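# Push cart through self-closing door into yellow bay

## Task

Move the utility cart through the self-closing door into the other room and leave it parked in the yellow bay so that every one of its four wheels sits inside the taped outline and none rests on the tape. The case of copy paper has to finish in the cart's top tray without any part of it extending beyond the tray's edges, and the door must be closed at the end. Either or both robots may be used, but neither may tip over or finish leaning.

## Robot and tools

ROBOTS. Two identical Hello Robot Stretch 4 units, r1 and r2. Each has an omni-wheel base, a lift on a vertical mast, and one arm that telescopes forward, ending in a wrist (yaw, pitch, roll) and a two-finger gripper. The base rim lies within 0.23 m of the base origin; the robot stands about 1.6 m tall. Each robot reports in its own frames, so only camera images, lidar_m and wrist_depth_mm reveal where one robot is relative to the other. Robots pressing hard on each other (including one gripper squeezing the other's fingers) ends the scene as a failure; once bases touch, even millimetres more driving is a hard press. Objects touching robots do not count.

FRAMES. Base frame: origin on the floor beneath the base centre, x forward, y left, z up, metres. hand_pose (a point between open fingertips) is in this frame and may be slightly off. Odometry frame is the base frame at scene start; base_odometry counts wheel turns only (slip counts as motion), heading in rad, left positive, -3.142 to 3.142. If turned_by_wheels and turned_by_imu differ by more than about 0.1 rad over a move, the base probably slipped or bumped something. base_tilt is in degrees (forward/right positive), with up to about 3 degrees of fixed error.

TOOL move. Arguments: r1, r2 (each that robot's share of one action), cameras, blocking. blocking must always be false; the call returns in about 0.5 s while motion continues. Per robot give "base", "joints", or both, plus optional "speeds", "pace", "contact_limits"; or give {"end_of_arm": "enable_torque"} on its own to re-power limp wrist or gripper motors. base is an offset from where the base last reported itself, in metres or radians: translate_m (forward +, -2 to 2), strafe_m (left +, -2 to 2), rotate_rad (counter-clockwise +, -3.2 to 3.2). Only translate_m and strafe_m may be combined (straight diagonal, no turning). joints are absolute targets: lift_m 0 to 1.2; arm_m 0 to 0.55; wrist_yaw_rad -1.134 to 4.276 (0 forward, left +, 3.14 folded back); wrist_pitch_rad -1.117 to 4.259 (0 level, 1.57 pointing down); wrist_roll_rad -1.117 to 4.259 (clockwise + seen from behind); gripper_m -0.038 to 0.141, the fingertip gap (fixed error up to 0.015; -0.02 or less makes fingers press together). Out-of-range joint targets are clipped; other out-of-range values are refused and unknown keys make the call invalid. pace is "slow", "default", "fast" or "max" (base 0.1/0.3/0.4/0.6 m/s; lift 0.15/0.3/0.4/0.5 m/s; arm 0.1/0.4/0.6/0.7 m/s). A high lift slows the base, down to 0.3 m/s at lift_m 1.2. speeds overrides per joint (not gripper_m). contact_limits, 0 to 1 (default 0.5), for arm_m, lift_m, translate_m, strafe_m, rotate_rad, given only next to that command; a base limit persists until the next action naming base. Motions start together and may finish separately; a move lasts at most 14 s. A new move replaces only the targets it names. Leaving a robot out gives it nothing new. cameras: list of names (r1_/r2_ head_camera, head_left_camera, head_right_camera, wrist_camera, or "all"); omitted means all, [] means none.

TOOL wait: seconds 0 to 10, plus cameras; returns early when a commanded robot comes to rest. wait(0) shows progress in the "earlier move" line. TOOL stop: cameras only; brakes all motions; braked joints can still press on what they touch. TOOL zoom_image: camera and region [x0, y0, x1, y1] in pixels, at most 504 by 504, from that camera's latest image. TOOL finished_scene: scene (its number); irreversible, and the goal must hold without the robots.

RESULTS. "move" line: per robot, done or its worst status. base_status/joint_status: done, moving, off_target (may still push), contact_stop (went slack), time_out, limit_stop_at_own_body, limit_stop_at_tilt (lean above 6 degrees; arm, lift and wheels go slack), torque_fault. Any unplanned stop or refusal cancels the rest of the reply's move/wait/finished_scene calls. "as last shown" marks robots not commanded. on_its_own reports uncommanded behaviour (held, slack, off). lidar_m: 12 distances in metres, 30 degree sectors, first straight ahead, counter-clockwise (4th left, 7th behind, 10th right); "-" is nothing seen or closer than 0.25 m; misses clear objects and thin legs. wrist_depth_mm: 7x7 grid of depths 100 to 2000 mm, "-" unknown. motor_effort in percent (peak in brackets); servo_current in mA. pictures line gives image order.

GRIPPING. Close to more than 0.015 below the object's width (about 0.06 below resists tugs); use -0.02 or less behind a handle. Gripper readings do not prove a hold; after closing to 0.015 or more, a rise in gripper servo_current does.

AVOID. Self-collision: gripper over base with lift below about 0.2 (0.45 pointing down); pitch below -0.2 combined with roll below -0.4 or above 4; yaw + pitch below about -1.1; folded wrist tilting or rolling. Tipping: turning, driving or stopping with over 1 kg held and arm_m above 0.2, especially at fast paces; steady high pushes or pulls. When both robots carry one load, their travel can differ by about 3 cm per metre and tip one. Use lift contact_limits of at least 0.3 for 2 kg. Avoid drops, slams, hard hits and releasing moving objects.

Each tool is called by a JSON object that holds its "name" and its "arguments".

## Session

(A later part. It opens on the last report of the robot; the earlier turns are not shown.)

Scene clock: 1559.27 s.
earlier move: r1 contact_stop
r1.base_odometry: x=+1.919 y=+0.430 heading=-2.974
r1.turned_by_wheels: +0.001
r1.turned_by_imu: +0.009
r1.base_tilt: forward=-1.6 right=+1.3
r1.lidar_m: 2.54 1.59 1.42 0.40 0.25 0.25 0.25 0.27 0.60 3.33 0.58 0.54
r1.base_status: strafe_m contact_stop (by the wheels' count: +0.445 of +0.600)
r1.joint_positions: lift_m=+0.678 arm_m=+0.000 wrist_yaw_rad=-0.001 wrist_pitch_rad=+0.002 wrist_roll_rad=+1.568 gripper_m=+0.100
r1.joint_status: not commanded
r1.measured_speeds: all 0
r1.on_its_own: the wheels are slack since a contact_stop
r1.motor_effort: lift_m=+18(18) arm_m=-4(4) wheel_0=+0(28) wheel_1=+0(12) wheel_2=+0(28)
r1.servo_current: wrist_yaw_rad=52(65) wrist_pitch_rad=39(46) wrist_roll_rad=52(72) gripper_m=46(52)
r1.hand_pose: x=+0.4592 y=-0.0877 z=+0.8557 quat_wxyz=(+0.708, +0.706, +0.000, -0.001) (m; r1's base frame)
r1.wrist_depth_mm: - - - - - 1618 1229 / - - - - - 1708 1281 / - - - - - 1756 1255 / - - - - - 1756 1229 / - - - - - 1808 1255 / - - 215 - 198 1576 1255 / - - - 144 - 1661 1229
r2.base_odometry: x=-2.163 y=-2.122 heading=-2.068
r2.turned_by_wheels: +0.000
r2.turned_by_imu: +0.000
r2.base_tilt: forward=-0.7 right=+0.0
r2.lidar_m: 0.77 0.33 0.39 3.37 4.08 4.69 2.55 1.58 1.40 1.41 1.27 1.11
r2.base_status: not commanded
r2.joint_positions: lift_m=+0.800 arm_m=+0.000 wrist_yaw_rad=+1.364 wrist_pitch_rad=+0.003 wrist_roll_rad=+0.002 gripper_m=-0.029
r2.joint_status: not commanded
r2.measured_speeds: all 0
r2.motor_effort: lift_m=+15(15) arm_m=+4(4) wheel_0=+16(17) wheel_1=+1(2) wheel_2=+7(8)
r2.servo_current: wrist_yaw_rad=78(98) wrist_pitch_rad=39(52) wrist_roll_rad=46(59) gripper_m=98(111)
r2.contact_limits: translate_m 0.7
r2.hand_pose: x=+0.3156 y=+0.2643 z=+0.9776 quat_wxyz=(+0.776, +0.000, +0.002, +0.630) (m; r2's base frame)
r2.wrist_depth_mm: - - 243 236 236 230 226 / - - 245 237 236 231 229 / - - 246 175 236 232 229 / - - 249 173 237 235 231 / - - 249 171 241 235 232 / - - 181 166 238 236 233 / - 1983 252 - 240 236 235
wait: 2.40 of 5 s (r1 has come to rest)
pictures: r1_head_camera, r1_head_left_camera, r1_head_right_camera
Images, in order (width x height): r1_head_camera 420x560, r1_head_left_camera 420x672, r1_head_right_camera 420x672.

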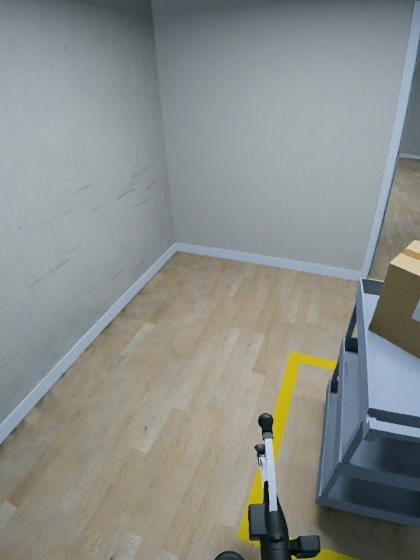

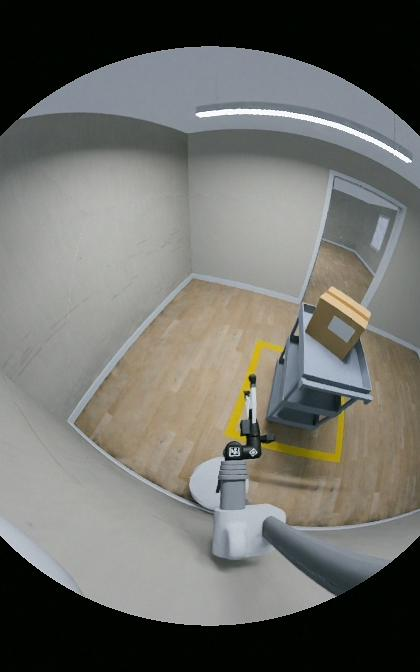

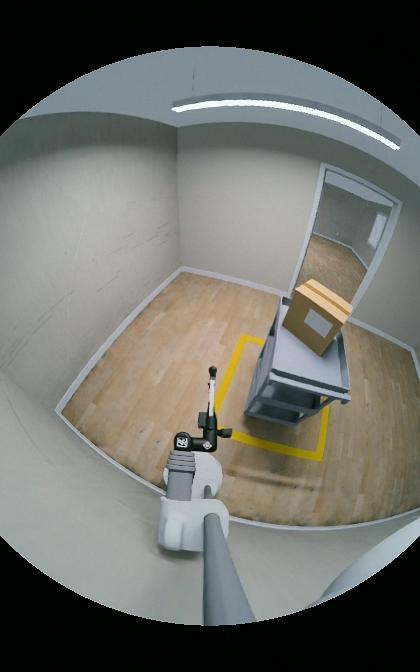

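{"name": "move", "arguments": {"blocking": false, "r1": {"base":{"translate_m":0.4,"strafe_m":0.3},"pace":"default"}, "cameras": []}}

{"name": "wait", "arguments": {"seconds": 5, "cameras": ["r1_head_left_camera","r1_head_right_camera"]}}

Scene clock: 1566.93 s.
move: r1 moving
r1.base_odometry: x=+1.896 y=+0.405 heading=-2.974
r1.turned_by_wheels: +0.000
r1.turned_by_imu: -0.001
r1.base_tilt: forward=-1.6 right=+1.3
r1.lidar_m: 2.49 1.56 1.41 0.44 0.25 0.25 0.25 0.30 0.63 3.35 0.57 0.56
r1.base_status: translate_m moving; strafe_m moving
r1.joint_positions: lift_m=+0.678 arm_m=+0.000 wrist_yaw_rad=-0.001 wrist_pitch_rad=+0.002 wrist_roll_rad=+1.568 gripper_m=+0.100
r1.joint_status: not commanded
r1.measured_speeds: translate_m=+0.106 strafe_m=+0.080 rotate_rad=-0.002 lift_m=+0.000 arm_m=+0.000 wrist_yaw_rad=+0.000 wrist_pitch_rad=+0.000 wrist_roll_rad=+0.000
r1.motor_effort: lift_m=+18(18) arm_m=-4(4) wheel_0=-5(6) wheel_1=+8(9) wheel_2=-8(8)
r1.servo_current: wrist_yaw_rad=46(65) wrist_pitch_rad=39(46) wrist_roll_rad=46(59) gripper_m=46(46)
r1.hand_pose: x=+0.4592 y=-0.0877 z=+0.8557 quat_wxyz=(+0.708, +0.706, +0.000, -0.001) (m; r1's base frame)
r1.wrist_depth_mm: - - - - - 1756 1255 / - - - - - 1708 1281 / - - - - - 1708 1255 / - - - - - 1808 1229 / - - - - - 1756 1229 / - - 215 - 198 1537 1229 / - - - 144 - 1708 1229
r2: as last shown
r2.base_tilt: forward=-0.7 right=+0.1
r2.lidar_m: 0.76 0.34 0.37 3.37 4.06 4.67 2.54 1.58 1.38 1.40 1.29 1.12
r2.motor_effort: lift_m=+15(15) arm_m=+3(4) wheel_0=+16(16) wheel_1=+1(1) wheel_2=+7(7)
r2.servo_current: wrist_yaw_rad=91(91) wrist_pitch_rad=39(46) wrist_roll_rad=46(52) gripper_m=104(104)
r2.contact_limits: translate_m 0.7
r2.wrist_depth_mm: - - 243 237 235 230 226 / - - 244 236 236 231 229 / - - 246 175 237 232 229 / - - 248 173 238 235 230 / - - 249 172 240 236 230 / - - 181 166 238 236 234 / - 1983 253 - 242 236 234
pictures: none
No camera images: "cameras" was empty.

Scene clock: 1569.50 s.
earlier move: r1 done
r1.base_odometry: x=+1.575 y=+0.067 heading=-2.974
r1.turned_by_wheels: +0.000
r1.turned_by_imu: +0.002
r1.base_tilt: forward=-1.6 right=+1.3
r1.lidar_m: 1.82 1.14 1.02 0.88 0.55 0.48 0.50 0.62 1.22 0.61 0.70 2.28
r1.base_status: done
r1.joint_positions: lift_m=+0.678 arm_m=+0.000 wrist_yaw_rad=-0.001 wrist_pitch_rad=+0.002 wrist_roll_rad=+1.568 gripper_m=+0.100
r1.joint_status: not commanded
r1.measured_speeds: all 0
r1.motor_effort: lift_m=+18(18) arm_m=-4(4) wheel_0=-2(7) wheel_1=+0(11) wheel_2=+0(9)
r1.servo_current: wrist_yaw_rad=52(85) wrist_pitch_rad=46(52) wrist_roll_rad=52(65) gripper_m=46(52)
r1.hand_pose: x=+0.4592 y=-0.0877 z=+0.8557 quat_wxyz=(+0.708, +0.706, +0.000, -0.001) (m; r1's base frame)
r1.wrist_depth_mm: - - - - - 1708 1182 / - - - - - 1661 1205 / - - - - - 1708 1229 / - - - - - 1756 1255 / - - - - - 1708 1281 / - 190 195 - 189 1537 1281 / - 144 - 141 - - 1229
r2.base_odometry: x=-2.163 y=-2.122 heading=-2.068
r2.turned_by_wheels: +0.000
r2.turned_by_imu: +0.000
r2.base_tilt: forward=-0.7 right=+0.0
r2.lidar_m: 0.77 0.34 0.37 3.37 4.06 4.69 2.57 1.57 1.38 1.39 1.26 1.12
r2.base_status: not commanded
r2.joint_positions: lift_m=+0.800 arm_m=+0.000 wrist_yaw_rad=+1.364 wrist_pitch_rad=+0.003 wrist_roll_rad=+0.002 gripper_m=-0.029
r2.joint_status: not commanded
r2.measured_speeds: all 0
r2.motor_effort: lift_m=+15(15) arm_m=+4(4) wheel_0=+16(17) wheel_1=+1(2) wheel_2=+7(8)
r2.servo_current: wrist_yaw_rad=85(91) wrist_pitch_rad=39(46) wrist_roll_rad=46(59) gripper_m=98(111)
r2.contact_limits: translate_m 0.7
r2.hand_pose: x=+0.3156 y=+0.2643 z=+0.9776 quat_wxyz=(+0.776, +0.000, +0.002, +0.630) (m; r2's base frame)
r2.wrist_depth_mm: - - 243 236 235 230 227 / - - 245 237 236 230 228 / - - 245 176 237 234 229 / - - 247 173 237 234 230 / - - 249 172 240 235 231 / - - 181 166 239 237 234 / - 1983 252 - 241 236 236
wait: 2.57 of 5 s (r1 has come to rest)
pictures: r1_head_left_camera, r1_head_right_camera
Images, in order (width x height): r1_head_left_camera 420x672, r1_head_right_camera 420x672.

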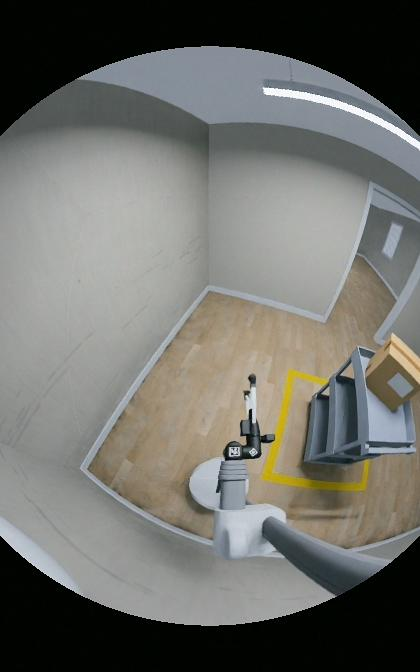

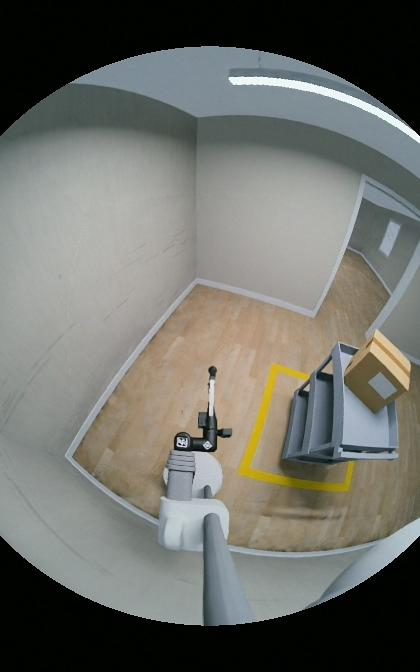

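{"name": "move", "arguments": {"blocking": false, "r1": {"base":{"translate_m":0.5,"strafe_m":0.45},"pace":"default"}, "cameras": []}}

{"name": "wait", "arguments": {"seconds": 5, "cameras": []}}

{"name": "move", "arguments": {"blocking": false, "r1": {"base":{"rotate_rad":-1.6},"pace":"default"}, "cameras": []}}

{"name": "wait", "arguments": {"seconds": 5, "cameras": ["r1_head_camera","r1_head_left_camera","r1_head_right_camera"]}}

Scene clock: 1577.73 s.
move: r1 moving
r1.base_odometry: x=+1.555 y=+0.042 heading=-2.974
r1.turned_by_wheels: +0.000
r1.turned_by_imu: +0.000
r1.base_tilt: forward=-1.6 right=+1.3
r1.lidar_m: 1.76 1.11 0.99 0.91 0.57 0.51 0.50 0.63 1.28 0.65 0.70 2.25
r1.base_status: translate_m moving; strafe_m moving
r1.joint_positions: lift_m=+0.678 arm_m=+0.000 wrist_yaw_rad=-0.001 wrist_pitch_rad=+0.002 wrist_roll_rad=+1.568 gripper_m=+0.100
r1.joint_status: not commanded
r1.measured_speeds: translate_m=+0.096 strafe_m=+0.085 rotate_rad=+0.004 lift_m=+0.000 arm_m=+0.000 wrist_yaw_rad=+0.000 wrist_pitch_rad=+0.000 wrist_roll_rad=+0.000
r1.motor_effort: lift_m=+18(18) arm_m=-4(4) wheel_0=-4(6) wheel_1=+9(10) wheel_2=-8(9)
r1.servo_current: wrist_yaw_rad=59(59) wrist_pitch_rad=39(46) wrist_roll_rad=46(52) gripper_m=39(46)
r1.hand_pose: x=+0.4592 y=-0.0877 z=+0.8557 quat_wxyz=(+0.708, +0.706, +0.000, -0.001) (m; r1's base frame)
r1.wrist_depth_mm: - - - - - 1708 1205 / - - - - - 1708 1205 / - - - - - 1756 1205 / - - - - - 1756 1229 / - - - - - 1756 1229 / - 216 211 - 189 1576 1255 / - 143 - 141 - - 1229
r2: as last shown
r2.base_tilt: forward=-0.7 right=+0.1
r2.lidar_m: 0.74 0.33 0.39 3.38 4.07 4.68 2.56 1.57 1.38 1.40 1.26 1.11
r2.motor_effort: lift_m=+15(15) arm_m=+4(4) wheel_0=+16(17) wheel_1=+1(1) wheel_2=+7(7)
r2.servo_current: wrist_yaw_rad=78(91) wrist_pitch_rad=39(46) wrist_roll_rad=52(52) gripper_m=91(104)
r2.contact_limits: translate_m 0.7
r2.wrist_depth_mm: - - 243 236 236 230 226 / - - 246 238 236 231 228 / - - 247 175 238 233 229 / - - 248 173 238 234 230 / - - 249 172 240 235 232 / - - 181 167 239 236 234 / - 1983 252 - 241 236 233
pictures: none
No camera images: "cameras" was empty.

Scene clock: 1580.90 s.
earlier move: r1 done
r1.base_odometry: x=+1.157 y=-0.460 heading=-2.974
r1.turned_by_wheels: +0.000
r1.turned_by_imu: +0.003
r1.base_tilt: forward=-1.6 right=+1.3
r1.lidar_m: 0.79 0.49 0.43 0.43 0.54 0.78 0.82 1.01 1.14 1.15 2.17 1.96
r1.base_status: done
r1.joint_positions: lift_m=+0.678 arm_m=+0.000 wrist_yaw_rad=-0.001 wrist_pitch_rad=+0.002 wrist_roll_rad=+1.568 gripper_m=+0.100
r1.joint_status: not commanded
r1.measured_speeds: all 0
r1.motor_effort: lift_m=+18(18) arm_m=-4(4) wheel_0=-3(7) wheel_1=-1(11) wheel_2=-1(9)
r1.servo_current: wrist_yaw_rad=39(72) wrist_pitch_rad=39(52) wrist_roll_rad=59(72) gripper_m=39(52)
r1.hand_pose: x=+0.4592 y=-0.0877 z=+0.8557 quat_wxyz=(+0.708, +0.706, +0.000, -0.001) (m; r1's base frame)
r1.wrist_depth_mm: - - - - - 1537 1182 / - - - - - 1537 1205 / - - - - - 1661 1229 / - - - - - - 1182 / - - - - - - - / - 190 195 - 189 - - / - 144 - 141 - - -
r2.base_odometry: x=-2.163 y=-2.122 heading=-2.068
r2.turned_by_wheels: +0.000
r2.turned_by_imu: +0.000
r2.base_tilt: forward=-0.7 right=+0.0
r2.lidar_m: 0.75 0.33 0.36 3.37 4.08 4.68 2.56 1.58 1.39 1.41 1.27 1.11
r2.base_status: not commanded
r2.joint_positions: lift_m=+0.800 arm_m=+0.000 wrist_yaw_rad=+1.364 wrist_pitch_rad=+0.003 wrist_roll_rad=+0.002 gripper_m=-0.029
r2.joint_status: not commanded
r2.measured_speeds: all 0
r2.motor_effort: lift_m=+15(15) arm_m=+4(4) wheel_0=+16(17) wheel_1=+1(1) wheel_2=+7(8)
r2.servo_current: wrist_yaw_rad=78(98) wrist_pitch_rad=39(52) wrist_roll_rad=59(59) gripper_m=111(111)
r2.contact_limits: translate_m 0.7
r2.hand_pose: x=+0.3156 y=+0.2643 z=+0.9776 quat_wxyz=(+0.776, +0.000, +0.002, +0.630) (m; r2's base frame)
r2.wrist_depth_mm: - - 243 236 235 229 227 / - - 246 237 236 230 228 / - - 246 175 236 233 229 / - - 248 173 238 233 230 / - - 249 172 240 235 231 / - - 181 166 238 236 233 / - 1921 253 - 241 236 235
wait: 3.17 of 5 s (r1 has come to rest)
pictures: none
No camera images: "cameras" was empty.

Scene clock: 1581.40 s.
move: r1 moving
r1.base_odometry: x=+1.157 y=-0.460 heading=+3.057
r1.turned_by_wheels: -0.252
r1.turned_by_imu: -0.252
r1.base_tilt: forward=-1.6 right=+1.3
r1.lidar_m: 1.30 0.56 0.43 0.41 0.48 0.73 0.79 0.88 1.32 1.13 1.20 2.02
r1.base_status: rotate_rad moving
r1.joint_positions: lift_m=+0.678 arm_m=+0.000 wrist_yaw_rad=-0.001 wrist_pitch_rad=+0.002 wrist_roll_rad=+1.568 gripper_m=+0.100
r1.joint_status: not commanded
r1.measured_speeds: translate_m=+0.001 strafe_m=-0.001 rotate_rad=-0.979 lift_m=+0.000 arm_m=+0.000 wrist_yaw_rad=+0.000 wrist_pitch_rad=+0.000 wrist_roll_rad=+0.000
r1.motor_effort: lift_m=+18(18) arm_m=-4(4) wheel_0=+6(9) wheel_1=+6(9) wheel_2=+6(7)
r1.servo_current: wrist_yaw_rad=46(59) wrist_pitch_rad=39(52) wrist_roll_rad=52(65) gripper_m=46(46)
r1.hand_pose: x=+0.4592 y=-0.0877 z=+0.8557 quat_wxyz=(+0.708, +0.706, +0.000, -0.001) (m; r1's base frame)
r1.wrist_depth_mm: - - - - - 1576 1205 / - - - - - 1618 1229 / - - - - - 1618 1229 / - - - - - 1618 1205 / - - - - - 1661 1255 / - 190 195 - 189 - 1182 / - 144 - 141 - - -
r2: as last shown
r2.base_tilt: forward=-0.8 right=+0.1
r2.lidar_m: 0.79 0.32 0.36 3.37 4.08 4.68 2.53 1.58 1.40 1.41 1.25 1.10
r2.servo_current: wrist_yaw_rad=72(85) wrist_pitch_rad=46(46) wrist_roll_rad=46(59) gripper_m=104(104)
r2.contact_limits: translate_m 0.7
r2.wrist_depth_mm: - - 244 236 235 230 226 / - - 246 238 236 231 228 / - - 246 175 236 233 229 / - - 247 172 237 234 230 / - - 249 172 240 235 231 / - - 181 166 239 237 234 / - 1921 253 - 241 236 234
pictures: none
No camera images: "cameras" was empty.

Scene clock: 1583.00 s.
earlier move: r1 done
r1.base_odometry: x=+1.157 y=-0.460 heading=+1.709
r1.turned_by_wheels: -1.348
r1.turned_by_imu: -1.356
r1.base_tilt: forward=-1.6 right=+1.2
r1.lidar_m: 1.16 2.20 1.96 0.80 0.48 0.42 0.42 0.56 0.80 0.80 0.99 1.14
r1.base_status: done
r1.joint_positions: lift_m=+0.678 arm_m=+0.000 wrist_yaw_rad=-0.001 wrist_pitch_rad=+0.002 wrist_roll_rad=+1.568 gripper_m=+0.100
r1.joint_status: not commanded
r1.measured_speeds: all 0
r1.motor_effort: lift_m=+18(18) arm_m=-4(4) wheel_0=+2(10) wheel_1=+1(11) wheel_2=+2(8)
r1.servo_current: wrist_yaw_rad=59(59) wrist_pitch_rad=46(52) wrist_roll_rad=39(72) gripper_m=39(52)
r1.hand_pose: x=+0.4592 y=-0.0877 z=+0.8557 quat_wxyz=(+0.708, +0.706, +0.000, -0.001) (m; r1's base frame)
r1.wrist_depth_mm: - - - - - 1808 1182 / - - - - - 1756 1182 / - - - - - - - / - - - 1138 - - - / - - 1078 1042 - - 1160 / - - 215 1078 197 1205 1098 / - - - 144 - 1756 1182
r2.base_odometry: x=-2.163 y=-2.122 heading=-2.068
r2.turned_by_wheels: +0.000
r2.turned_by_imu: +0.000
r2.base_tilt: forward=-0.7 right=+0.1
r2.lidar_m: 0.75 0.34 0.38 3.37 4.03 4.69 2.57 1.57 1.39 1.39 1.26 1.13
r2.base_status: not commanded
r2.joint_positions: lift_m=+0.800 arm_m=+0.000 wrist_yaw_rad=+1.364 wrist_pitch_rad=+0.003 wrist_roll_rad=+0.002 gripper_m=-0.029
r2.joint_status: not commanded
r2.measured_speeds: all 0
r2.motor_effort: lift_m=+15(15) arm_m=+4(4) wheel_0=+16(17) wheel_1=+1(1) wheel_2=+7(8)
r2.servo_current: wrist_yaw_rad=91(98) wrist_pitch_rad=33(46) wrist_roll_rad=46(59) gripper_m=104(111)
r2.contact_limits: translate_m 0.7
r2.hand_pose: x=+0.3156 y=+0.2643 z=+0.9776 quat_wxyz=(+0.776, +0.000, +0.002, +0.630) (m; r2's base frame)
r2.wrist_depth_mm: - - 244 236 235 230 227 / - - 245 237 236 231 228 / - - 246 175 237 233 229 / - - 248 172 238 233 230 / - - 248 172 240 236 231 / - - 181 166 238 236 234 / - 1921 252 - 241 237 235
wait: 1.60 of 5 s (r1 has come to rest)
pictures: r1_head_camera, r1_head_left_camera, r1_head_right_camera
Images, in order (width x height): r1_head_camera 420x560, r1_head_left_camera 420x672, r1_head_right_camera 420x672.

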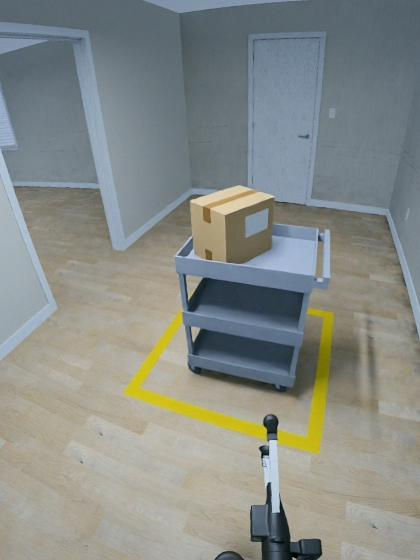

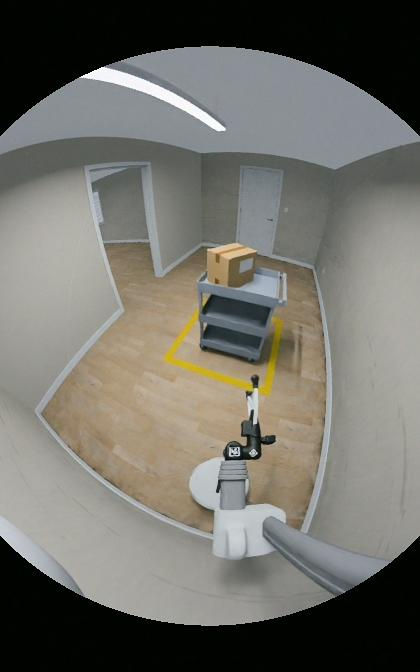

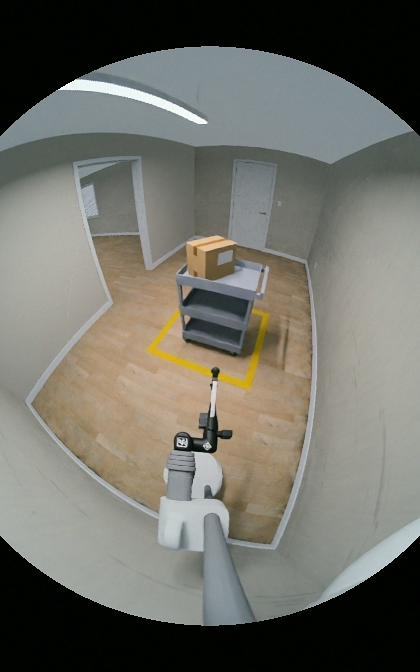

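{"name": "zoom_image", "arguments": {"camera": "r1_head_camera", "region": [110, 170, 360, 460]}}

Scaled by 1.738 from the camera's 420x560 image, which has a finer 600x800 frame.

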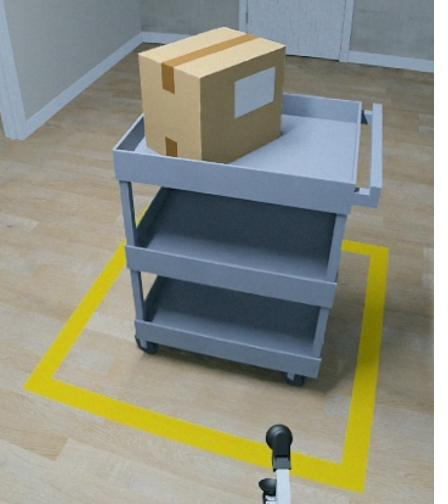

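{"name": "move", "arguments": {"blocking": false, "r2": {"base":{"translate_m":0.012,"strafe_m":0.205},"joints":{"wrist_yaw_rad":1.164},"speeds":{"wrist_yaw_rad":0.12},"pace":"slow"}, "cameras": []}}

{"name": "wait", "arguments": {"seconds": 6, "cameras": ["r2_head_left_camera","r2_wrist_camera"]}}

Scene clock: 1640.37 s.
move: r2 moving
r1: as last shown
r1.turned_by_wheels: +0.000
r1.turned_by_imu: +0.000
r1.base_tilt: forward=-1.6 right=+1.3
r1.lidar_m: 1.15 2.21 1.97 0.80 0.49 0.42 0.42 0.51 0.80 0.81 0.98 1.12
r1.motor_effort: lift_m=+18(18) arm_m=-4(4) wheel_0=+1(2) wheel_1=+1(1) wheel_2=+2(2)
r1.servo_current: wrist_yaw_rad=59(65) wrist_pitch_rad=46(46) wrist_roll_rad=46(65) gripper_m=39(46)
r1.wrist_depth_mm: - - - - - 1808 1229 / - - - - - 1661 1182 / - - - - - - - / - - - 1138 - - - / - - 1098 1042 - - 1160 / - - 214 1098 197 1205 1060 / - - - 144 - 1808 1182
r2.base_odometry: x=-2.152 y=-2.129 heading=-2.067
r2.turned_by_wheels: +0.001
r2.turned_by_imu: +0.002
r2.base_tilt: forward=-0.7 right=+0.0
r2.lidar_m: 0.74 0.33 0.37 3.37 4.06 4.69 2.59 1.55 1.39 1.43 1.27 1.12
r2.base_status: translate_m moving; strafe_m moving
r2.joint_positions: lift_m=+0.800 arm_m=+0.000 wrist_yaw_rad=+1.347 wrist_pitch_rad=+0.003 wrist_roll_rad=+0.002 gripper_m=-0.029
r2.joint_status: wrist_yaw_rad moving
r2.measured_speeds: translate_m=+0.003 strafe_m=+0.054 rotate_rad=-0.001 lift_m=+0.000 arm_m=+0.000 wrist_yaw_rad=-0.101 wrist_pitch_rad=+0.000 wrist_roll_rad=+0.000
r2.motor_effort: lift_m=+15(15) arm_m=+4(4) wheel_0=+2(14) wheel_1=+14(14) wheel_2=-4(5)
r2.servo_current: wrist_yaw_rad=507(507) wrist_pitch_rad=33(46) wrist_roll_rad=39(52) gripper_m=104(104)
r2.hand_pose: x=+0.3201 y=+0.2618 z=+0.9776 quat_wxyz=(+0.782, +0.000, +0.002, +0.624) (m; r2's base frame)
r2.wrist_depth_mm: - - 243 165 235 230 226 / - - 244 237 236 231 228 / - - 246 238 237 233 229 / - - 247 239 238 234 231 / - - 249 175 239 236 231 / - - 180 167 238 236 233 / - 1921 253 - 241 236 234
pictures: none
No camera images: "cameras" was empty.

Scene clock: 1643.10 s.
earlier move: r2 off_target
r1.base_odometry: x=+1.157 y=-0.460 heading=+1.709
r1.turned_by_wheels: +0.000
r1.turned_by_imu: +0.000
r1.base_tilt: forward=-1.6 right=+1.3
r1.lidar_m: 1.15 2.24 1.96 0.81 0.48 0.43 0.44 0.54 0.80 0.80 0.98 1.13
r1.base_status: not commanded
r1.joint_positions: lift_m=+0.678 arm_m=+0.000 wrist_yaw_rad=-0.001 wrist_pitch_rad=+0.002 wrist_roll_rad=+1.568 gripper_m=+0.100
r1.joint_status: not commanded
r1.measured_speeds: all 0
r1.motor_effort: lift_m=+18(18) arm_m=-4(4) wheel_0=+1(2) wheel_1=+1(1) wheel_2=+2(2)
r1.servo_current: wrist_yaw_rad=46(65) wrist_pitch_rad=46(46) wrist_roll_rad=33(65) gripper_m=46(52)
r1.hand_pose: x=+0.4592 y=-0.0877 z=+0.8557 quat_wxyz=(+0.708, +0.706, +0.000, -0.001) (m; r1's base frame)
r1.wrist_depth_mm: - - - - - 1808 1182 / - - - - - 1756 1229 / - - - - - - - / - - - 1138 - - - / - - 1098 1042 - - 1098 / - - 215 1078 198 1229 1078 / - - - 144 - 1808 1160
r2.base_odometry: x=-1.989 y=-2.230 heading=-2.067
r2.turned_by_wheels: +0.000
r2.turned_by_imu: +0.007
r2.base_tilt: forward=-0.7 right=+0.0
r2.lidar_m: 0.60 0.35 0.42 3.18 3.87 4.63 2.91 1.77 1.60 1.59 1.30 1.19
r2.base_status: done
r2.joint_positions: lift_m=+0.800 arm_m=+0.000 wrist_yaw_rad=+1.199 wrist_pitch_rad=+0.003 wrist_roll_rad=+0.002 gripper_m=-0.029
r2.joint_status: wrist_yaw_rad off_target (ended at +1.200, target +1.164)
r2.measured_speeds: all 0
r2.on_its_own: wrist_yaw_rad is at rest, and its servo_current (260 mA) is outside its rest range (0 to 104 mA)
r2.motor_effort: lift_m=+15(15) arm_m=+4(4) wheel_0=+8(16) wheel_1=+5(17) wheel_2=-1(7)
r2.servo_current: wrist_yaw_rad=260(884) wrist_pitch_rad=33(46) wrist_roll_rad=52(59) gripper_m=98(104)
r2.hand_pose: x=+0.3571 y=+0.2369 z=+0.9776 quat_wxyz=(+0.826, +0.000, +0.002, +0.564) (m; r2's base frame)
r2.wrist_depth_mm: - - 247 163 232 227 221 / - - 247 163 233 228 224 / - - 248 163 236 228 224 / - - 251 167 236 229 226 / - - 253 164 238 231 227 / - - 185 166 236 232 228 / - - 255 - - 232 229
wait: 2.73 of 6 s (r2 has come to rest)
pictures: r2_head_left_camera, r2_wrist_camera
Images, in order (width x height): r2_head_left_camera 420x672, r2_wrist_camera 616x392.

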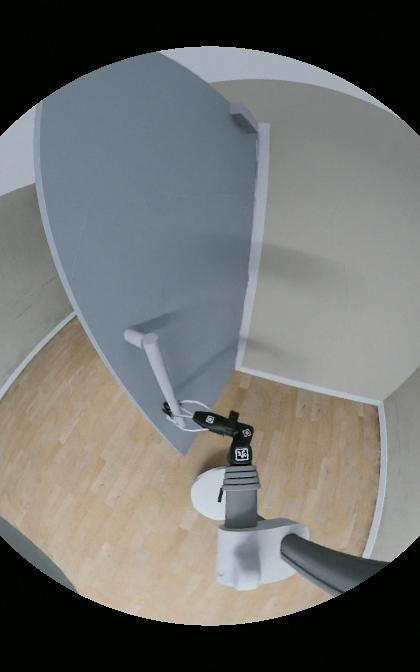

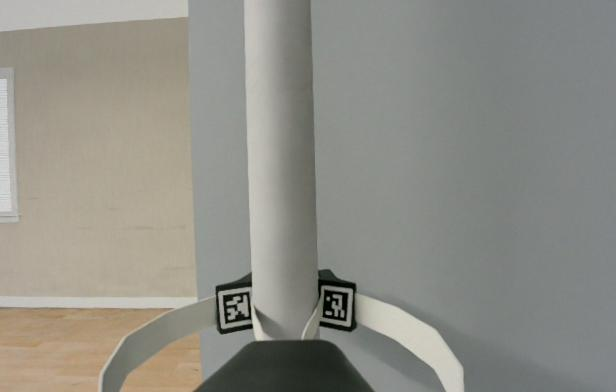

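{"name": "move", "arguments": {"blocking": false, "r2": {"base":{"translate_m":0.085,"strafe_m":0.342},"joints":{"wrist_yaw_rad":0.80},"speeds":{"wrist_yaw_rad":0.12},"pace":"slow"}, "cameras": []}}

{"name": "wait", "arguments": {"seconds": 8, "cameras": ["r2_head_left_camera","r2_wrist_camera"]}}

Scene clock: 1651.50 s.
move: r2 moving
r1: as last shown
r1.base_tilt: forward=-1.6 right=+1.2
r1.lidar_m: 1.14 2.19 1.96 0.81 0.48 0.42 0.42 0.57 0.79 0.81 0.98 1.14
r1.motor_effort: lift_m=+18(18) arm_m=-4(4) wheel_0=+2(2) wheel_1=+1(1) wheel_2=+2(2)
r1.servo_current: wrist_yaw_rad=59(65) wrist_pitch_rad=39(52) wrist_roll_rad=59(65) gripper_m=39(46)
r1.wrist_depth_mm: - - - - - 1808 1182 / - - - - - 1661 1205 / - - - - - - - / - - - 1160 - - - / - - 1078 1025 - - 1118 / - - 214 1118 197 1205 1078 / - - - 144 - 1808 1182
r2.base_odometry: x=-1.979 y=-2.239 heading=-2.066
r2.turned_by_wheels: +0.001
r2.turned_by_imu: +0.002
r2.base_tilt: forward=-0.7 right=+0.0
r2.lidar_m: 0.58 0.34 0.42 3.17 3.84 4.62 2.94 1.80 1.61 1.60 1.34 1.17
r2.base_status: translate_m moving; strafe_m moving
r2.joint_positions: lift_m=+0.800 arm_m=+0.000 wrist_yaw_rad=+1.160 wrist_pitch_rad=+0.003 wrist_roll_rad=+0.002 gripper_m=-0.029
r2.joint_status: wrist_yaw_rad moving
r2.measured_speeds: translate_m=+0.012 strafe_m=+0.049 rotate_rad=-0.001 lift_m=+0.000 arm_m=+0.000 wrist_yaw_rad=-0.096 wrist_pitch_rad=+0.000 wrist_roll_rad=+0.000
r2.motor_effort: lift_m=+15(15) arm_m=+4(4) wheel_0=+2(8) wheel_1=+13(13) wheel_2=-3(4)
r2.servo_current: wrist_yaw_rad=481(481) wrist_pitch_rad=33(46) wrist_roll_rad=46(65) gripper_m=104(104)
r2.hand_pose: x=+0.3662 y=+0.2295 z=+0.9776 quat_wxyz=(+0.836, +0.000, +0.002, +0.548) (m; r2's base frame)
r2.wrist_depth_mm: - - 243 166 232 228 223 / - - 246 236 234 228 224 / - - 247 238 236 230 226 / - - 249 239 236 230 227 / - - 250 175 238 232 228 / - - 179 166 236 233 229 / - 1921 254 - 238 233 230
pictures: none
No camera images: "cameras" was empty.

Scene clock: 1655.77 s.
earlier move: r2 done
r1.base_odometry: x=+1.157 y=-0.460 heading=+1.709
r1.turned_by_wheels: +0.000
r1.turned_by_imu: +0.000
r1.base_tilt: forward=-1.6 right=+1.3
r1.lidar_m: 1.15 2.21 1.96 0.79 0.49 0.43 0.42 0.53 0.79 0.80 1.00 1.11
r1.base_status: not commanded
r1.joint_positions: lift_m=+0.678 arm_m=+0.000 wrist_yaw_rad=-0.001 wrist_pitch_rad=+0.002 wrist_roll_rad=+1.568 gripper_m=+0.100
r1.joint_status: not commanded
r1.measured_speeds: all 0
r1.motor_effort: lift_m=+18(18) arm_m=-4(4) wheel_0=+1(3) wheel_1=+1(1) wheel_2=+2(2)
r1.servo_current: wrist_yaw_rad=52(65) wrist_pitch_rad=46(52) wrist_roll_rad=46(65) gripper_m=33(52)
r1.hand_pose: x=+0.4592 y=-0.0877 z=+0.8557 quat_wxyz=(+0.708, +0.706, +0.000, -0.001) (m; r1's base frame)
r1.wrist_depth_mm: - - - - - 1756 1182 / - - - - - 1708 1205 / - - - - - - - / - - - 1138 - - - / - - 1078 1042 - - 1118 / - - 214 1078 196 1205 1098 / - - - 144 - 1756 1182
r2.base_odometry: x=-1.728 y=-2.467 heading=-2.067
r2.turned_by_wheels: -0.001
r2.turned_by_imu: +0.008
r2.base_tilt: forward=-0.7 right=+0.0
r2.lidar_m: 0.41 0.39 2.81 2.83 3.45 4.59 3.55 2.16 1.93 1.95 1.38 0.90
r2.base_status: done
r2.joint_positions: lift_m=+0.800 arm_m=+0.000 wrist_yaw_rad=+0.811 wrist_pitch_rad=+0.003 wrist_roll_rad=+0.002 gripper_m=-0.029
r2.joint_status: all done
r2.measured_speeds: all 0
r2.motor_effort: lift_m=+15(15) arm_m=+3(4) wheel_0=-1(17) wheel_1=+2(15) wheel_2=+0(6)
r2.servo_current: wrist_yaw_rad=78(917) wrist_pitch_rad=33(46) wrist_roll_rad=46(65) gripper_m=98(104)
r2.hand_pose: x=+0.4329 y=+0.1489 z=+0.9776 quat_wxyz=(+0.919, +0.000, +0.002, +0.395) (m; r2's base frame)
r2.wrist_depth_mm: - - 242 162 237 235 232 / - - 244 162 238 236 234 / - - 246 163 241 237 236 / - - 247 167 242 239 237 / - - 249 165 243 240 237 / - - 185 167 181 241 239 / - - 252 - 246 - 241
wait: 4.27 of 8 s (r2 has come to rest)
pictures: r2_head_left_camera, r2_wrist_camera
Images, in order (width x height): r2_head_left_camera 420x672, r2_wrist_camera 616x392.

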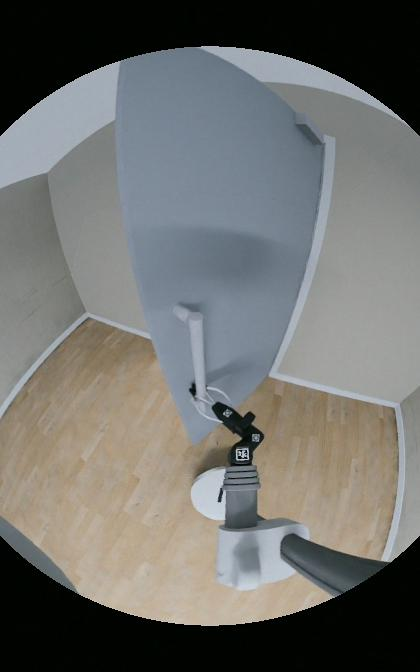

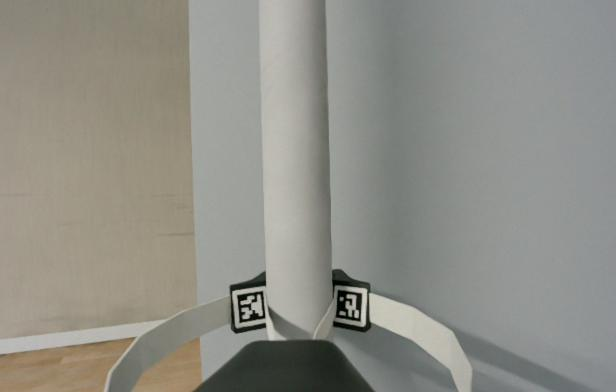

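{"name": "move", "arguments": {"blocking": false, "r2": {"base":{"translate_m":0.212,"strafe_m":0.304},"joints":{"wrist_yaw_rad":0.444},"speeds":{"wrist_yaw_rad":0.11},"pace":"slow"}, "cameras": []}}

{"name": "wait", "arguments": {"seconds": 8, "cameras": ["r2_head_left_camera"]}}

Scene clock: 1661.50 s.
move: r2 moving
r1: as last shown
r1.lidar_m: 1.14 2.22 1.95 0.79 0.45 0.42 0.44 0.53 0.80 0.82 0.99 1.15
r1.motor_effort: lift_m=+18(18) arm_m=-4(4) wheel_0=+2(2) wheel_1=+1(1) wheel_2=+2(2)
r1.servo_current: wrist_yaw_rad=52(59) wrist_pitch_rad=39(46) wrist_roll_rad=59(59) gripper_m=39(46)
r1.wrist_depth_mm: - - - - - 1863 1205 / - - - - - 1756 1229 / - - - - - - - / - - - 1138 - - - / - - 1098 1042 - - 1138 / - - 214 1078 197 1205 1098 / - - - 144 - 1708 1182
r2.base_odometry: x=-1.722 y=-2.479 heading=-2.066
r2.turned_by_wheels: +0.001
r2.turned_by_imu: +0.001
r2.base_tilt: forward=-0.7 right=+0.1
r2.lidar_m: 0.44 0.37 2.79 2.80 3.41 4.59 3.53 2.18 1.95 1.96 1.35 0.89
r2.base_status: translate_m moving; strafe_m moving
r2.joint_positions: lift_m=+0.800 arm_m=+0.000 wrist_yaw_rad=+0.777 wrist_pitch_rad=+0.003 wrist_roll_rad=+0.002 gripper_m=-0.029
r2.joint_status: wrist_yaw_rad moving
r2.measured_speeds: translate_m=+0.027 strafe_m=+0.040 rotate_rad=+0.001 lift_m=+0.000 arm_m=+0.000 wrist_yaw_rad=-0.083 wrist_pitch_rad=+0.000 wrist_roll_rad=+0.000
r2.motor_effort: lift_m=+15(15) arm_m=-4(4) wheel_0=+1(3) wheel_1=+8(8) wheel_2=-2(3)
r2.servo_current: wrist_yaw_rad=195(195) wrist_pitch_rad=39(39) wrist_roll_rad=52(52) gripper_m=91(98)
r2.hand_pose: x=+0.4378 y=+0.1398 z=+0.9776 quat_wxyz=(+0.925, +0.000, +0.002, +0.379) (m; r2's base frame)
r2.wrist_depth_mm: - - 242 163 237 236 235 / - - 242 164 239 238 236 / - - 245 165 239 239 237 / - - 246 166 242 240 238 / - - 248 165 243 241 240 / - - 187 166 179 243 241 / - - 250 - 246 243 243
pictures: none
No camera images: "cameras" was empty.

Scene clock: 1666.00 s.
earlier move: r2 done
r1.base_odometry: x=+1.157 y=-0.460 heading=+1.709
r1.turned_by_wheels: +0.000
r1.turned_by_imu: +0.000
r1.base_tilt: forward=-1.6 right=+1.3
r1.lidar_m: 1.15 2.22 1.96 0.77 0.49 0.41 0.42 0.54 0.79 0.81 0.98 1.14
r1.base_status: not commanded
r1.joint_positions: lift_m=+0.678 arm_m=+0.000 wrist_yaw_rad=-0.001 wrist_pitch_rad=+0.002 wrist_roll_rad=+1.568 gripper_m=+0.100
r1.joint_status: not commanded
r1.measured_speeds: all 0
r1.motor_effort: lift_m=+18(18) arm_m=-4(4) wheel_0=+2(2) wheel_1=+1(1) wheel_2=+2(2)
r1.servo_current: wrist_yaw_rad=59(72) wrist_pitch_rad=33(52) wrist_roll_rad=46(78) gripper_m=39(52)
r1.hand_pose: x=+0.4592 y=-0.0877 z=+0.8557 quat_wxyz=(+0.708, +0.706, +0.000, -0.001) (m; r1's base frame)
r1.wrist_depth_mm: - - - - - 1756 1182 / - - - - - 1708 1205 / - - - - - - - / - - - 1160 - - - / - - 1078 1025 - - 1138 / - - 214 1098 198 1182 1078 / - - - 144 - 1863 1182
r2.base_odometry: x=-1.561 y=-2.798 heading=-2.067
r2.turned_by_wheels: -0.001
r2.turned_by_imu: +0.004
r2.base_tilt: forward=-0.6 right=+0.1
r2.lidar_m: 0.39 0.50 2.42 2.48 3.03 4.68 4.11 2.55 2.29 1.99 1.24 0.62
r2.base_status: done
r2.joint_positions: lift_m=+0.800 arm_m=+0.000 wrist_yaw_rad=+0.445 wrist_pitch_rad=+0.003 wrist_roll_rad=+0.002 gripper_m=-0.029
r2.joint_status: all done
r2.measured_speeds: all 0
r2.motor_effort: lift_m=+15(15) arm_m=-4(4) wheel_0=-8(13) wheel_1=-1(10) wheel_2=+1(4)
r2.servo_current: wrist_yaw_rad=46(494) wrist_pitch_rad=33(52) wrist_roll_rad=46(65) gripper_m=98(104)
r2.hand_pose: x=+0.4688 y=+0.0453 z=+0.9776 quat_wxyz=(+0.975, +0.000, +0.002, +0.221) (m; r2's base frame)
r2.wrist_depth_mm: - - 241 162 240 241 240 / - - 243 163 242 242 242 / - - 244 166 243 242 242 / - - 245 164 243 245 245 / - - 247 168 246 245 245 / - - 184 167 180 247 247 / - 1921 250 - 249 248 249
wait: 4.50 of 8 s (r2 has come to rest)
pictures: r2_head_left_camera
Images, in order (width x height): r2_head_left_camera 420x672.

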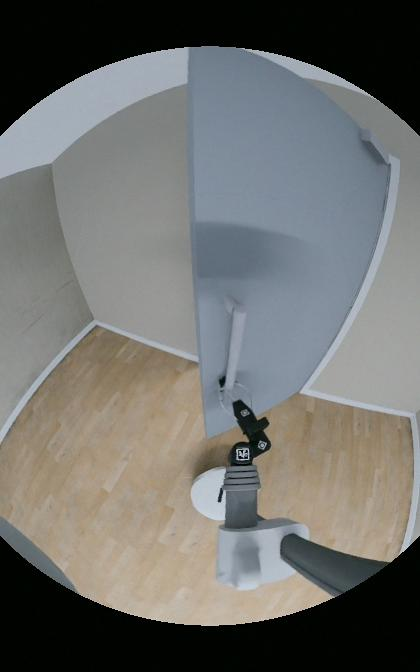

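{"name": "move", "arguments": {"blocking": false, "r2": {"base":{"translate_m":0.338,"strafe_m":0.228},"joints":{"wrist_yaw_rad":0.044},"speeds":{"wrist_yaw_rad":0.11},"pace":"slow"}, "cameras": []}}

{"name": "wait", "arguments": {"seconds": 8, "cameras": ["r2_head_left_camera"]}}

Scene clock: 1671.23 s.
move: r2 moving
r1: as last shown
r1.lidar_m: 1.12 2.20 1.94 0.79 0.48 0.43 0.43 0.56 0.80 0.80 0.98 1.15
r1.motor_effort: lift_m=+18(18) arm_m=-4(4) wheel_0=+1(2) wheel_1=+0(1) wheel_2=+2(2)
r1.servo_current: wrist_yaw_rad=52(59) wrist_pitch_rad=33(52) wrist_roll_rad=65(65) gripper_m=39(46)
r1.wrist_depth_mm: - - - - - 1756 1205 / - - - - - 1708 1205 / - - - - - - - / - - - 1138 - - - / - - 1078 1060 - - 1138 / - - 214 1118 198 1205 1078 / - - - 144 - 1808 1182
r2.base_odometry: x=-1.560 y=-2.812 heading=-2.068
r2.turned_by_wheels: +0.000
r2.turned_by_imu: +0.000
r2.base_tilt: forward=-0.7 right=+0.0
r2.lidar_m: 0.38 1.36 2.42 2.45 3.00 4.70 4.08 2.57 2.31 1.97 1.23 0.59
r2.base_status: translate_m moving; strafe_m moving
r2.joint_positions: lift_m=+0.800 arm_m=+0.000 wrist_yaw_rad=+0.406 wrist_pitch_rad=+0.003 wrist_roll_rad=+0.002 gripper_m=-0.029
r2.joint_status: wrist_yaw_rad moving
r2.measured_speeds: translate_m=+0.045 strafe_m=+0.031 rotate_rad=+0.000 lift_m=+0.000 arm_m=+0.000 wrist_yaw_rad=-0.077 wrist_pitch_rad=+0.000 wrist_roll_rad=+0.000
r2.motor_effort: lift_m=+15(15) arm_m=-3(4) wheel_0=-4(10) wheel_1=+6(6) wheel_2=-4(4)
r2.servo_current: wrist_yaw_rad=72(72) wrist_pitch_rad=46(46) wrist_roll_rad=52(52) gripper_m=91(98)
r2.hand_pose: x=+0.4704 y=+0.0337 z=+0.9776 quat_wxyz=(+0.979, +0.001, +0.002, +0.202) (m; r2's base frame)
r2.wrist_depth_mm: - - 240 162 242 241 241 / - - 242 164 243 242 243 / - - 244 165 244 245 244 / - - 244 166 246 245 246 / - - 246 167 246 248 247 / - - 185 167 179 248 250 / - 1863 249 - 250 250 251
pictures: none
No camera images: "cameras" was empty.

Scene clock: 1676.00 s.
earlier move: r2 done
r1.base_odometry: x=+1.157 y=-0.460 heading=+1.709
r1.turned_by_wheels: +0.000
r1.turned_by_imu: +0.000
r1.base_tilt: forward=-1.6 right=+1.3
r1.lidar_m: 1.14 2.21 1.96 0.80 0.48 0.42 0.44 0.53 0.80 0.81 0.99 1.13
r1.base_status: not commanded
r1.joint_positions: lift_m=+0.678 arm_m=+0.000 wrist_yaw_rad=-0.001 wrist_pitch_rad=+0.002 wrist_roll_rad=+1.568 gripper_m=+0.100
r1.joint_status: not commanded
r1.measured_speeds: all 0
r1.motor_effort: lift_m=+18(18) arm_m=-4(4) wheel_0=+1(2) wheel_1=+1(1) wheel_2=+2(2)
r1.servo_current: wrist_yaw_rad=59(72) wrist_pitch_rad=39(52) wrist_roll_rad=52(72) gripper_m=39(52)
r1.hand_pose: x=+0.4592 y=-0.0877 z=+0.8557 quat_wxyz=(+0.708, +0.706, +0.000, -0.001) (m; r1's base frame)
r1.wrist_depth_mm: - - - - - 1756 1182 / - - - - - 1708 1205 / - - - - - - - / - - - 1138 - - - / - - 1098 1025 - - 1118 / - - 215 1098 198 1229 1098 / - - - 144 - 1708 1205
r2.base_odometry: x=-1.522 y=-3.204 heading=-2.069
r2.turned_by_wheels: -0.001
r2.turned_by_imu: +0.003
r2.base_tilt: forward=-0.7 right=+0.1
r2.lidar_m: 0.39 1.07 2.10 2.14 2.63 4.92 - 2.91 2.64 1.57 0.74 0.52
r2.base_status: done
r2.joint_positions: lift_m=+0.800 arm_m=+0.000 wrist_yaw_rad=+0.041 wrist_pitch_rad=+0.003 wrist_roll_rad=+0.002 gripper_m=-0.029
r2.joint_status: all done
r2.measured_speeds: all 0
r2.motor_effort: lift_m=+15(15) arm_m=-3(4) wheel_0=-17(19) wheel_1=+0(8) wheel_2=-2(4)
r2.servo_current: wrist_yaw_rad=46(345) wrist_pitch_rad=39(46) wrist_roll_rad=65(65) gripper_m=98(104)
r2.hand_pose: x=+0.4627 y=-0.0754 z=+0.9776 quat_wxyz=(+1.000, +0.001, +0.001, +0.021) (m; r2's base frame)
r2.wrist_depth_mm: - - 238 163 242 246 248 / - - 240 163 244 248 249 / - - 241 165 246 249 250 / - - 243 166 248 250 251 / - - 245 167 249 252 253 / - - 182 167 180 252 255 / - - 247 - 252 254 256
wait: 4.77 of 8 s (r2 has come to rest)
pictures: r2_head_left_camera
Images, in order (width x height): r2_head_left_camera 420x672.

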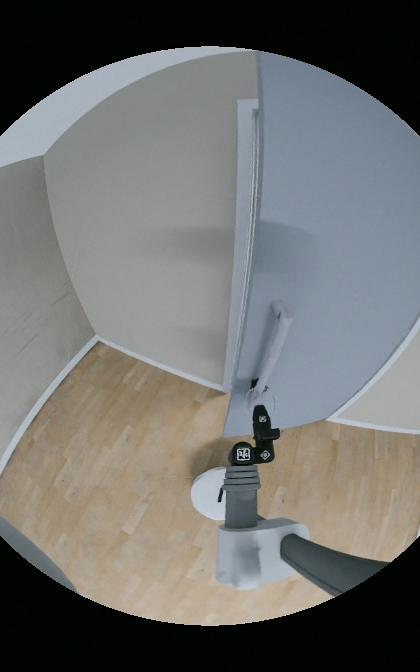

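{"name": "move", "arguments": {"blocking": false, "r2": {"base":{"translate_m":0.239,"strafe_m":0.066},"joints":{"wrist_yaw_rad":-0.2},"speeds":{"wrist_yaw_rad":0.1},"pace":"slow"}, "cameras": []}}

{"name": "wait", "arguments": {"seconds": 8, "cameras": ["r2_head_left_camera"]}}

Scene clock: 1680.87 s.
move: r2 moving
r1: as last shown
r1.lidar_m: 1.11 2.17 1.97 0.81 0.48 0.44 0.42 0.54 0.80 0.80 0.97 1.14
r1.servo_current: wrist_yaw_rad=39(59) wrist_pitch_rad=46(46) wrist_roll_rad=39(59) gripper_m=46(46)
r1.wrist_depth_mm: - - - - - 1808 1205 / - - - - - 1708 1182 / - - - - - - - / - - - 1138 - - - / - - 1078 1042 - - 1138 / - - 215 1078 197 1229 1098 / - - - 144 - 1756 1205
r2.base_odometry: x=-1.525 y=-3.217 heading=-2.069
r2.turned_by_wheels: +0.000
r2.turned_by_imu: +0.000
r2.base_tilt: forward=-0.6 right=+0.1
r2.lidar_m: 0.41 1.09 2.11 2.12 2.60 4.93 - 2.93 2.61 1.54 0.73 0.49
r2.base_status: translate_m moving; strafe_m moving
r2.joint_positions: lift_m=+0.800 arm_m=+0.000 wrist_yaw_rad=+0.003 wrist_pitch_rad=+0.003 wrist_roll_rad=+0.002 gripper_m=-0.029
r2.joint_status: wrist_yaw_rad moving
r2.measured_speeds: translate_m=+0.048 strafe_m=+0.014 rotate_rad=+0.001 lift_m=+0.000 arm_m=+0.000 wrist_yaw_rad=-0.090 wrist_pitch_rad=+0.000 wrist_roll_rad=+0.000
r2.motor_effort: lift_m=+15(15) arm_m=-3(4) wheel_0=-5(18) wheel_1=+3(4) wheel_2=-4(6)
r2.servo_current: wrist_yaw_rad=46(98) wrist_pitch_rad=39(46) wrist_roll_rad=39(59) gripper_m=91(98)
r2.hand_pose: x=+0.4595 y=-0.0866 z=+0.9776 quat_wxyz=(+1.000, +0.001, +0.001, +0.001) (m; r2's base frame)
r2.wrist_depth_mm: - - 237 162 244 247 252 / - - 239 163 245 250 253 / - - 241 167 247 250 254 / - - 242 164 250 253 255 / - - 243 167 251 254 257 / - - 183 167 180 255 258 / - 123 245 - 254 256 259
pictures: none
No camera images: "cameras" was empty.

Scene clock: 1684.10 s.
earlier move: r2 done
r1.base_odometry: x=+1.157 y=-0.460 heading=+1.709
r1.turned_by_wheels: +0.000
r1.turned_by_imu: +0.000
r1.base_tilt: forward=-1.6 right=+1.3
r1.lidar_m: 1.14 2.23 1.96 0.79 0.49 0.43 0.43 0.56 0.79 0.81 1.00 1.13
r1.base_status: not commanded
r1.joint_positions: lift_m=+0.678 arm_m=+0.000 wrist_yaw_rad=-0.001 wrist_pitch_rad=+0.002 wrist_roll_rad=+1.568 gripper_m=+0.100
r1.joint_status: not commanded
r1.measured_speeds: all 0
r1.motor_effort: lift_m=+18(18) arm_m=-4(4) wheel_0=+1(2) wheel_1=+1(1) wheel_2=+2(2)
r1.servo_current: wrist_yaw_rad=46(72) wrist_pitch_rad=52(52) wrist_roll_rad=39(65) gripper_m=33(52)
r1.hand_pose: x=+0.4592 y=-0.0877 z=+0.8557 quat_wxyz=(+0.708, +0.706, +0.000, -0.001) (m; r1's base frame)
r1.wrist_depth_mm: - - - - - 1756 1205 / - - - - - 1708 1205 / - - - - - - - / - - - 1118 - - - / - - 1078 1042 - - 1138 / - - 214 1118 198 1205 1078 / - - - 144 - 1863 1182
r2.base_odometry: x=-1.579 y=-3.446 heading=-2.070
r2.turned_by_wheels: -0.001
r2.turned_by_imu: +0.000
r2.base_tilt: forward=-0.6 right=+0.1
r2.lidar_m: 0.46 0.83 1.66 2.01 2.42 4.72 - 3.08 2.75 1.18 0.57 0.39
r2.base_status: done
r2.joint_positions: lift_m=+0.800 arm_m=+0.000 wrist_yaw_rad=-0.200 wrist_pitch_rad=+0.003 wrist_roll_rad=+0.002 gripper_m=-0.029
r2.joint_status: all done
r2.measured_speeds: all 0
r2.motor_effort: lift_m=+15(15) arm_m=-3(4) wheel_0=-11(18) wheel_1=+3(7) wheel_2=-2(6)
r2.servo_current: wrist_yaw_rad=39(111) wrist_pitch_rad=39(46) wrist_roll_rad=46(65) gripper_m=98(104)
r2.hand_pose: x=+0.4362 y=-0.1430 z=+0.9776 quat_wxyz=(+0.995, +0.001, +0.001, -0.100) (m; r2's base frame)
r2.wrist_depth_mm: - - 238 162 244 249 250 / - - 239 163 245 249 253 / - - 240 165 247 250 253 / - - 241 165 248 252 254 / - - 243 167 251 253 256 / - - 183 167 179 254 258 / - 120 246 - 252 256 260
wait: 3.23 of 8 s (r2 has come to rest)
pictures: r2_head_left_camera
Images, in order (width x height): r2_head_left_camera 420x672.

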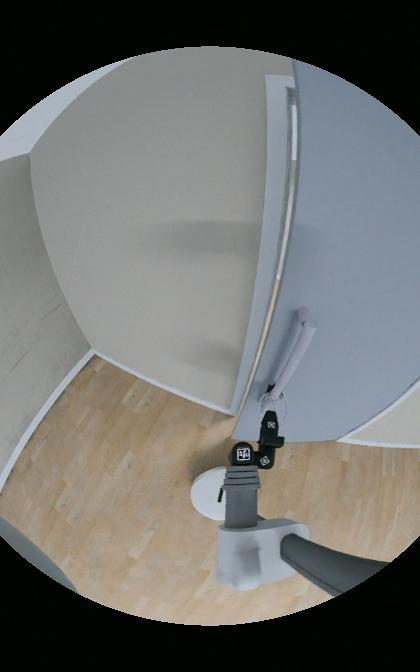

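{"name": "move", "arguments": {"blocking": false, "r2": {"base":{"translate_m":0.13,"strafe_m":0.02},"joints":{"wrist_yaw_rad":-0.33},"speeds":{"wrist_yaw_rad":0.1},"pace":"slow","contact_limits":{"translate_m":0.3}}, "cameras": []}}

{"name": "wait", "arguments": {"seconds": 8, "cameras": ["r2_head_left_camera"]}}

Scene clock: 1690.97 s.
move: r2 moving
r1: as last shown
r1.lidar_m: 1.14 2.20 1.97 0.80 0.50 0.44 0.44 0.55 0.79 0.79 0.99 1.14
r1.motor_effort: lift_m=+18(18) arm_m=-4(4) wheel_0=+2(2) wheel_1=+1(1) wheel_2=+2(2)
r1.servo_current: wrist_yaw_rad=65(65) wrist_pitch_rad=39(52) wrist_roll_rad=46(72) gripper_m=39(46)
r1.wrist_depth_mm: - - - - - 1756 1160 / - - - - - 1708 1205 / - - - - - - - / - - - 1138 - - - / - - 1078 1025 - - 1138 / - - 214 1098 197 1229 1078 / - - - 144 - 1863 1205
r2.base_odometry: x=-1.583 y=-3.457 heading=-2.070
r2.turned_by_wheels: +0.000
r2.turned_by_imu: +0.000
r2.base_tilt: forward=-0.6 right=+0.1
r2.lidar_m: 0.46 0.84 1.61 2.00 2.45 4.70 - 3.07 2.77 1.18 0.59 0.40
r2.base_status: translate_m moving; strafe_m moving
r2.joint_positions: lift_m=+0.800 arm_m=+0.000 wrist_yaw_rad=-0.240 wrist_pitch_rad=+0.003 wrist_roll_rad=+0.002 gripper_m=-0.029
r2.joint_status: wrist_yaw_rad moving
r2.measured_speeds: translate_m=+0.049 strafe_m=+0.008 rotate_rad=+0.002 lift_m=+0.000 arm_m=+0.000 wrist_yaw_rad=-0.084 wrist_pitch_rad=+0.000 wrist_roll_rad=+0.000
r2.motor_effort: lift_m=+15(15) arm_m=-3(4) wheel_0=-8(13) wheel_1=+4(6) wheel_2=-5(6)
r2.servo_current: wrist_yaw_rad=78(78) wrist_pitch_rad=39(46) wrist_roll_rad=39(52) gripper_m=91(104)
r2.contact_limits: translate_m 0.3
r2.hand_pose: x=+0.4303 y=-0.1534 z=+0.9776 quat_wxyz=(+0.993, +0.001, +0.001, -0.120) (m; r2's base frame)
r2.wrist_depth_mm: - 473 238 162 245 249 253 / - 477 239 163 247 251 254 / - 473 241 167 249 254 258 / - 477 243 165 250 255 258 / - 480 243 168 250 256 260 / - 484 183 167 180 257 260 / - 123 245 - 255 258 262
pictures: none
No camera images: "cameras" was empty.

Scene clock: 1693.07 s.
earlier move: r2 done
r1.base_odometry: x=+1.157 y=-0.460 heading=+1.709
r1.turned_by_wheels: +0.000
r1.turned_by_imu: +0.000
r1.base_tilt: forward=-1.6 right=+1.3
r1.lidar_m: 1.14 2.18 1.95 0.82 0.50 0.42 0.42 0.55 0.80 0.80 0.94 1.13
r1.base_status: not commanded
r1.joint_positions: lift_m=+0.678 arm_m=+0.000 wrist_yaw_rad=-0.001 wrist_pitch_rad=+0.002 wrist_roll_rad=+1.568 gripper_m=+0.100
r1.joint_status: not commanded
r1.measured_speeds: all 0
r1.motor_effort: lift_m=+18(18) arm_m=-4(4) wheel_0=+2(2) wheel_1=+0(1) wheel_2=+2(2)
r1.servo_current: wrist_yaw_rad=33(72) wrist_pitch_rad=46(52) wrist_roll_rad=59(72) gripper_m=46(46)
r1.hand_pose: x=+0.4592 y=-0.0877 z=+0.8557 quat_wxyz=(+0.708, +0.706, +0.000, -0.001) (m; r1's base frame)
r1.wrist_depth_mm: - - - - - 1808 1182 / - - - - - 1661 1182 / - - - - - - - / - - - 1138 - - - / - - 1078 1042 - - 1138 / - - 215 1078 197 1205 1078 / - - - 144 - 1808 1205
r2.base_odometry: x=-1.624 y=-3.569 heading=-2.071
r2.turned_by_wheels: -0.001
r2.turned_by_imu: -0.001
r2.base_tilt: forward=-0.6 right=+0.1
r2.lidar_m: 0.47 0.71 1.38 1.94 2.34 4.55 - 3.17 2.83 0.98 0.54 0.38
r2.base_status: done
r2.joint_positions: lift_m=+0.800 arm_m=+0.000 wrist_yaw_rad=-0.335 wrist_pitch_rad=+0.003 wrist_roll_rad=+0.002 gripper_m=-0.029
r2.joint_status: all done
r2.measured_speeds: all 0
r2.motor_effort: lift_m=+15(15) arm_m=-3(4) wheel_0=-12(13) wheel_1=+4(8) wheel_2=-4(12)
r2.servo_current: wrist_yaw_rad=46(85) wrist_pitch_rad=46(46) wrist_roll_rad=39(65) gripper_m=98(104)
r2.contact_limits: translate_m 0.3
r2.hand_pose: x=+0.4145 y=-0.1774 z=+0.9776 quat_wxyz=(+0.986, +0.001, +0.001, -0.167) (m; r2's base frame)
r2.wrist_depth_mm: 349 349 236 163 247 251 255 / 351 349 238 164 247 252 256 / 353 351 239 165 250 254 258 / 357 353 240 166 249 254 259 / 357 355 243 167 252 256 262 / 362 359 240 166 180 258 263 / 364 359 244 - 256 258 265
wait: 2.10 of 8 s (r2 has come to rest)
pictures: r2_head_left_camera
Images, in order (width x height): r2_head_left_camera 420x672.

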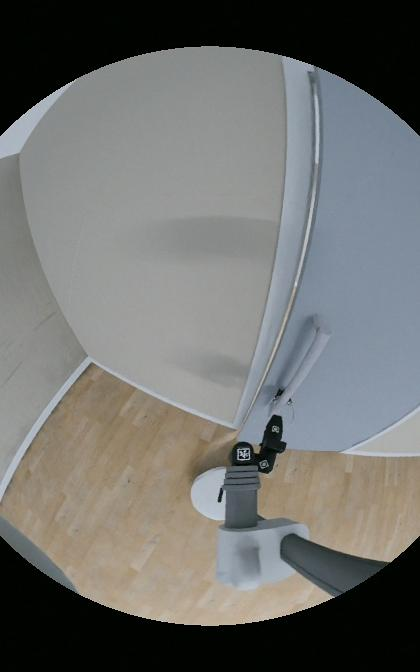

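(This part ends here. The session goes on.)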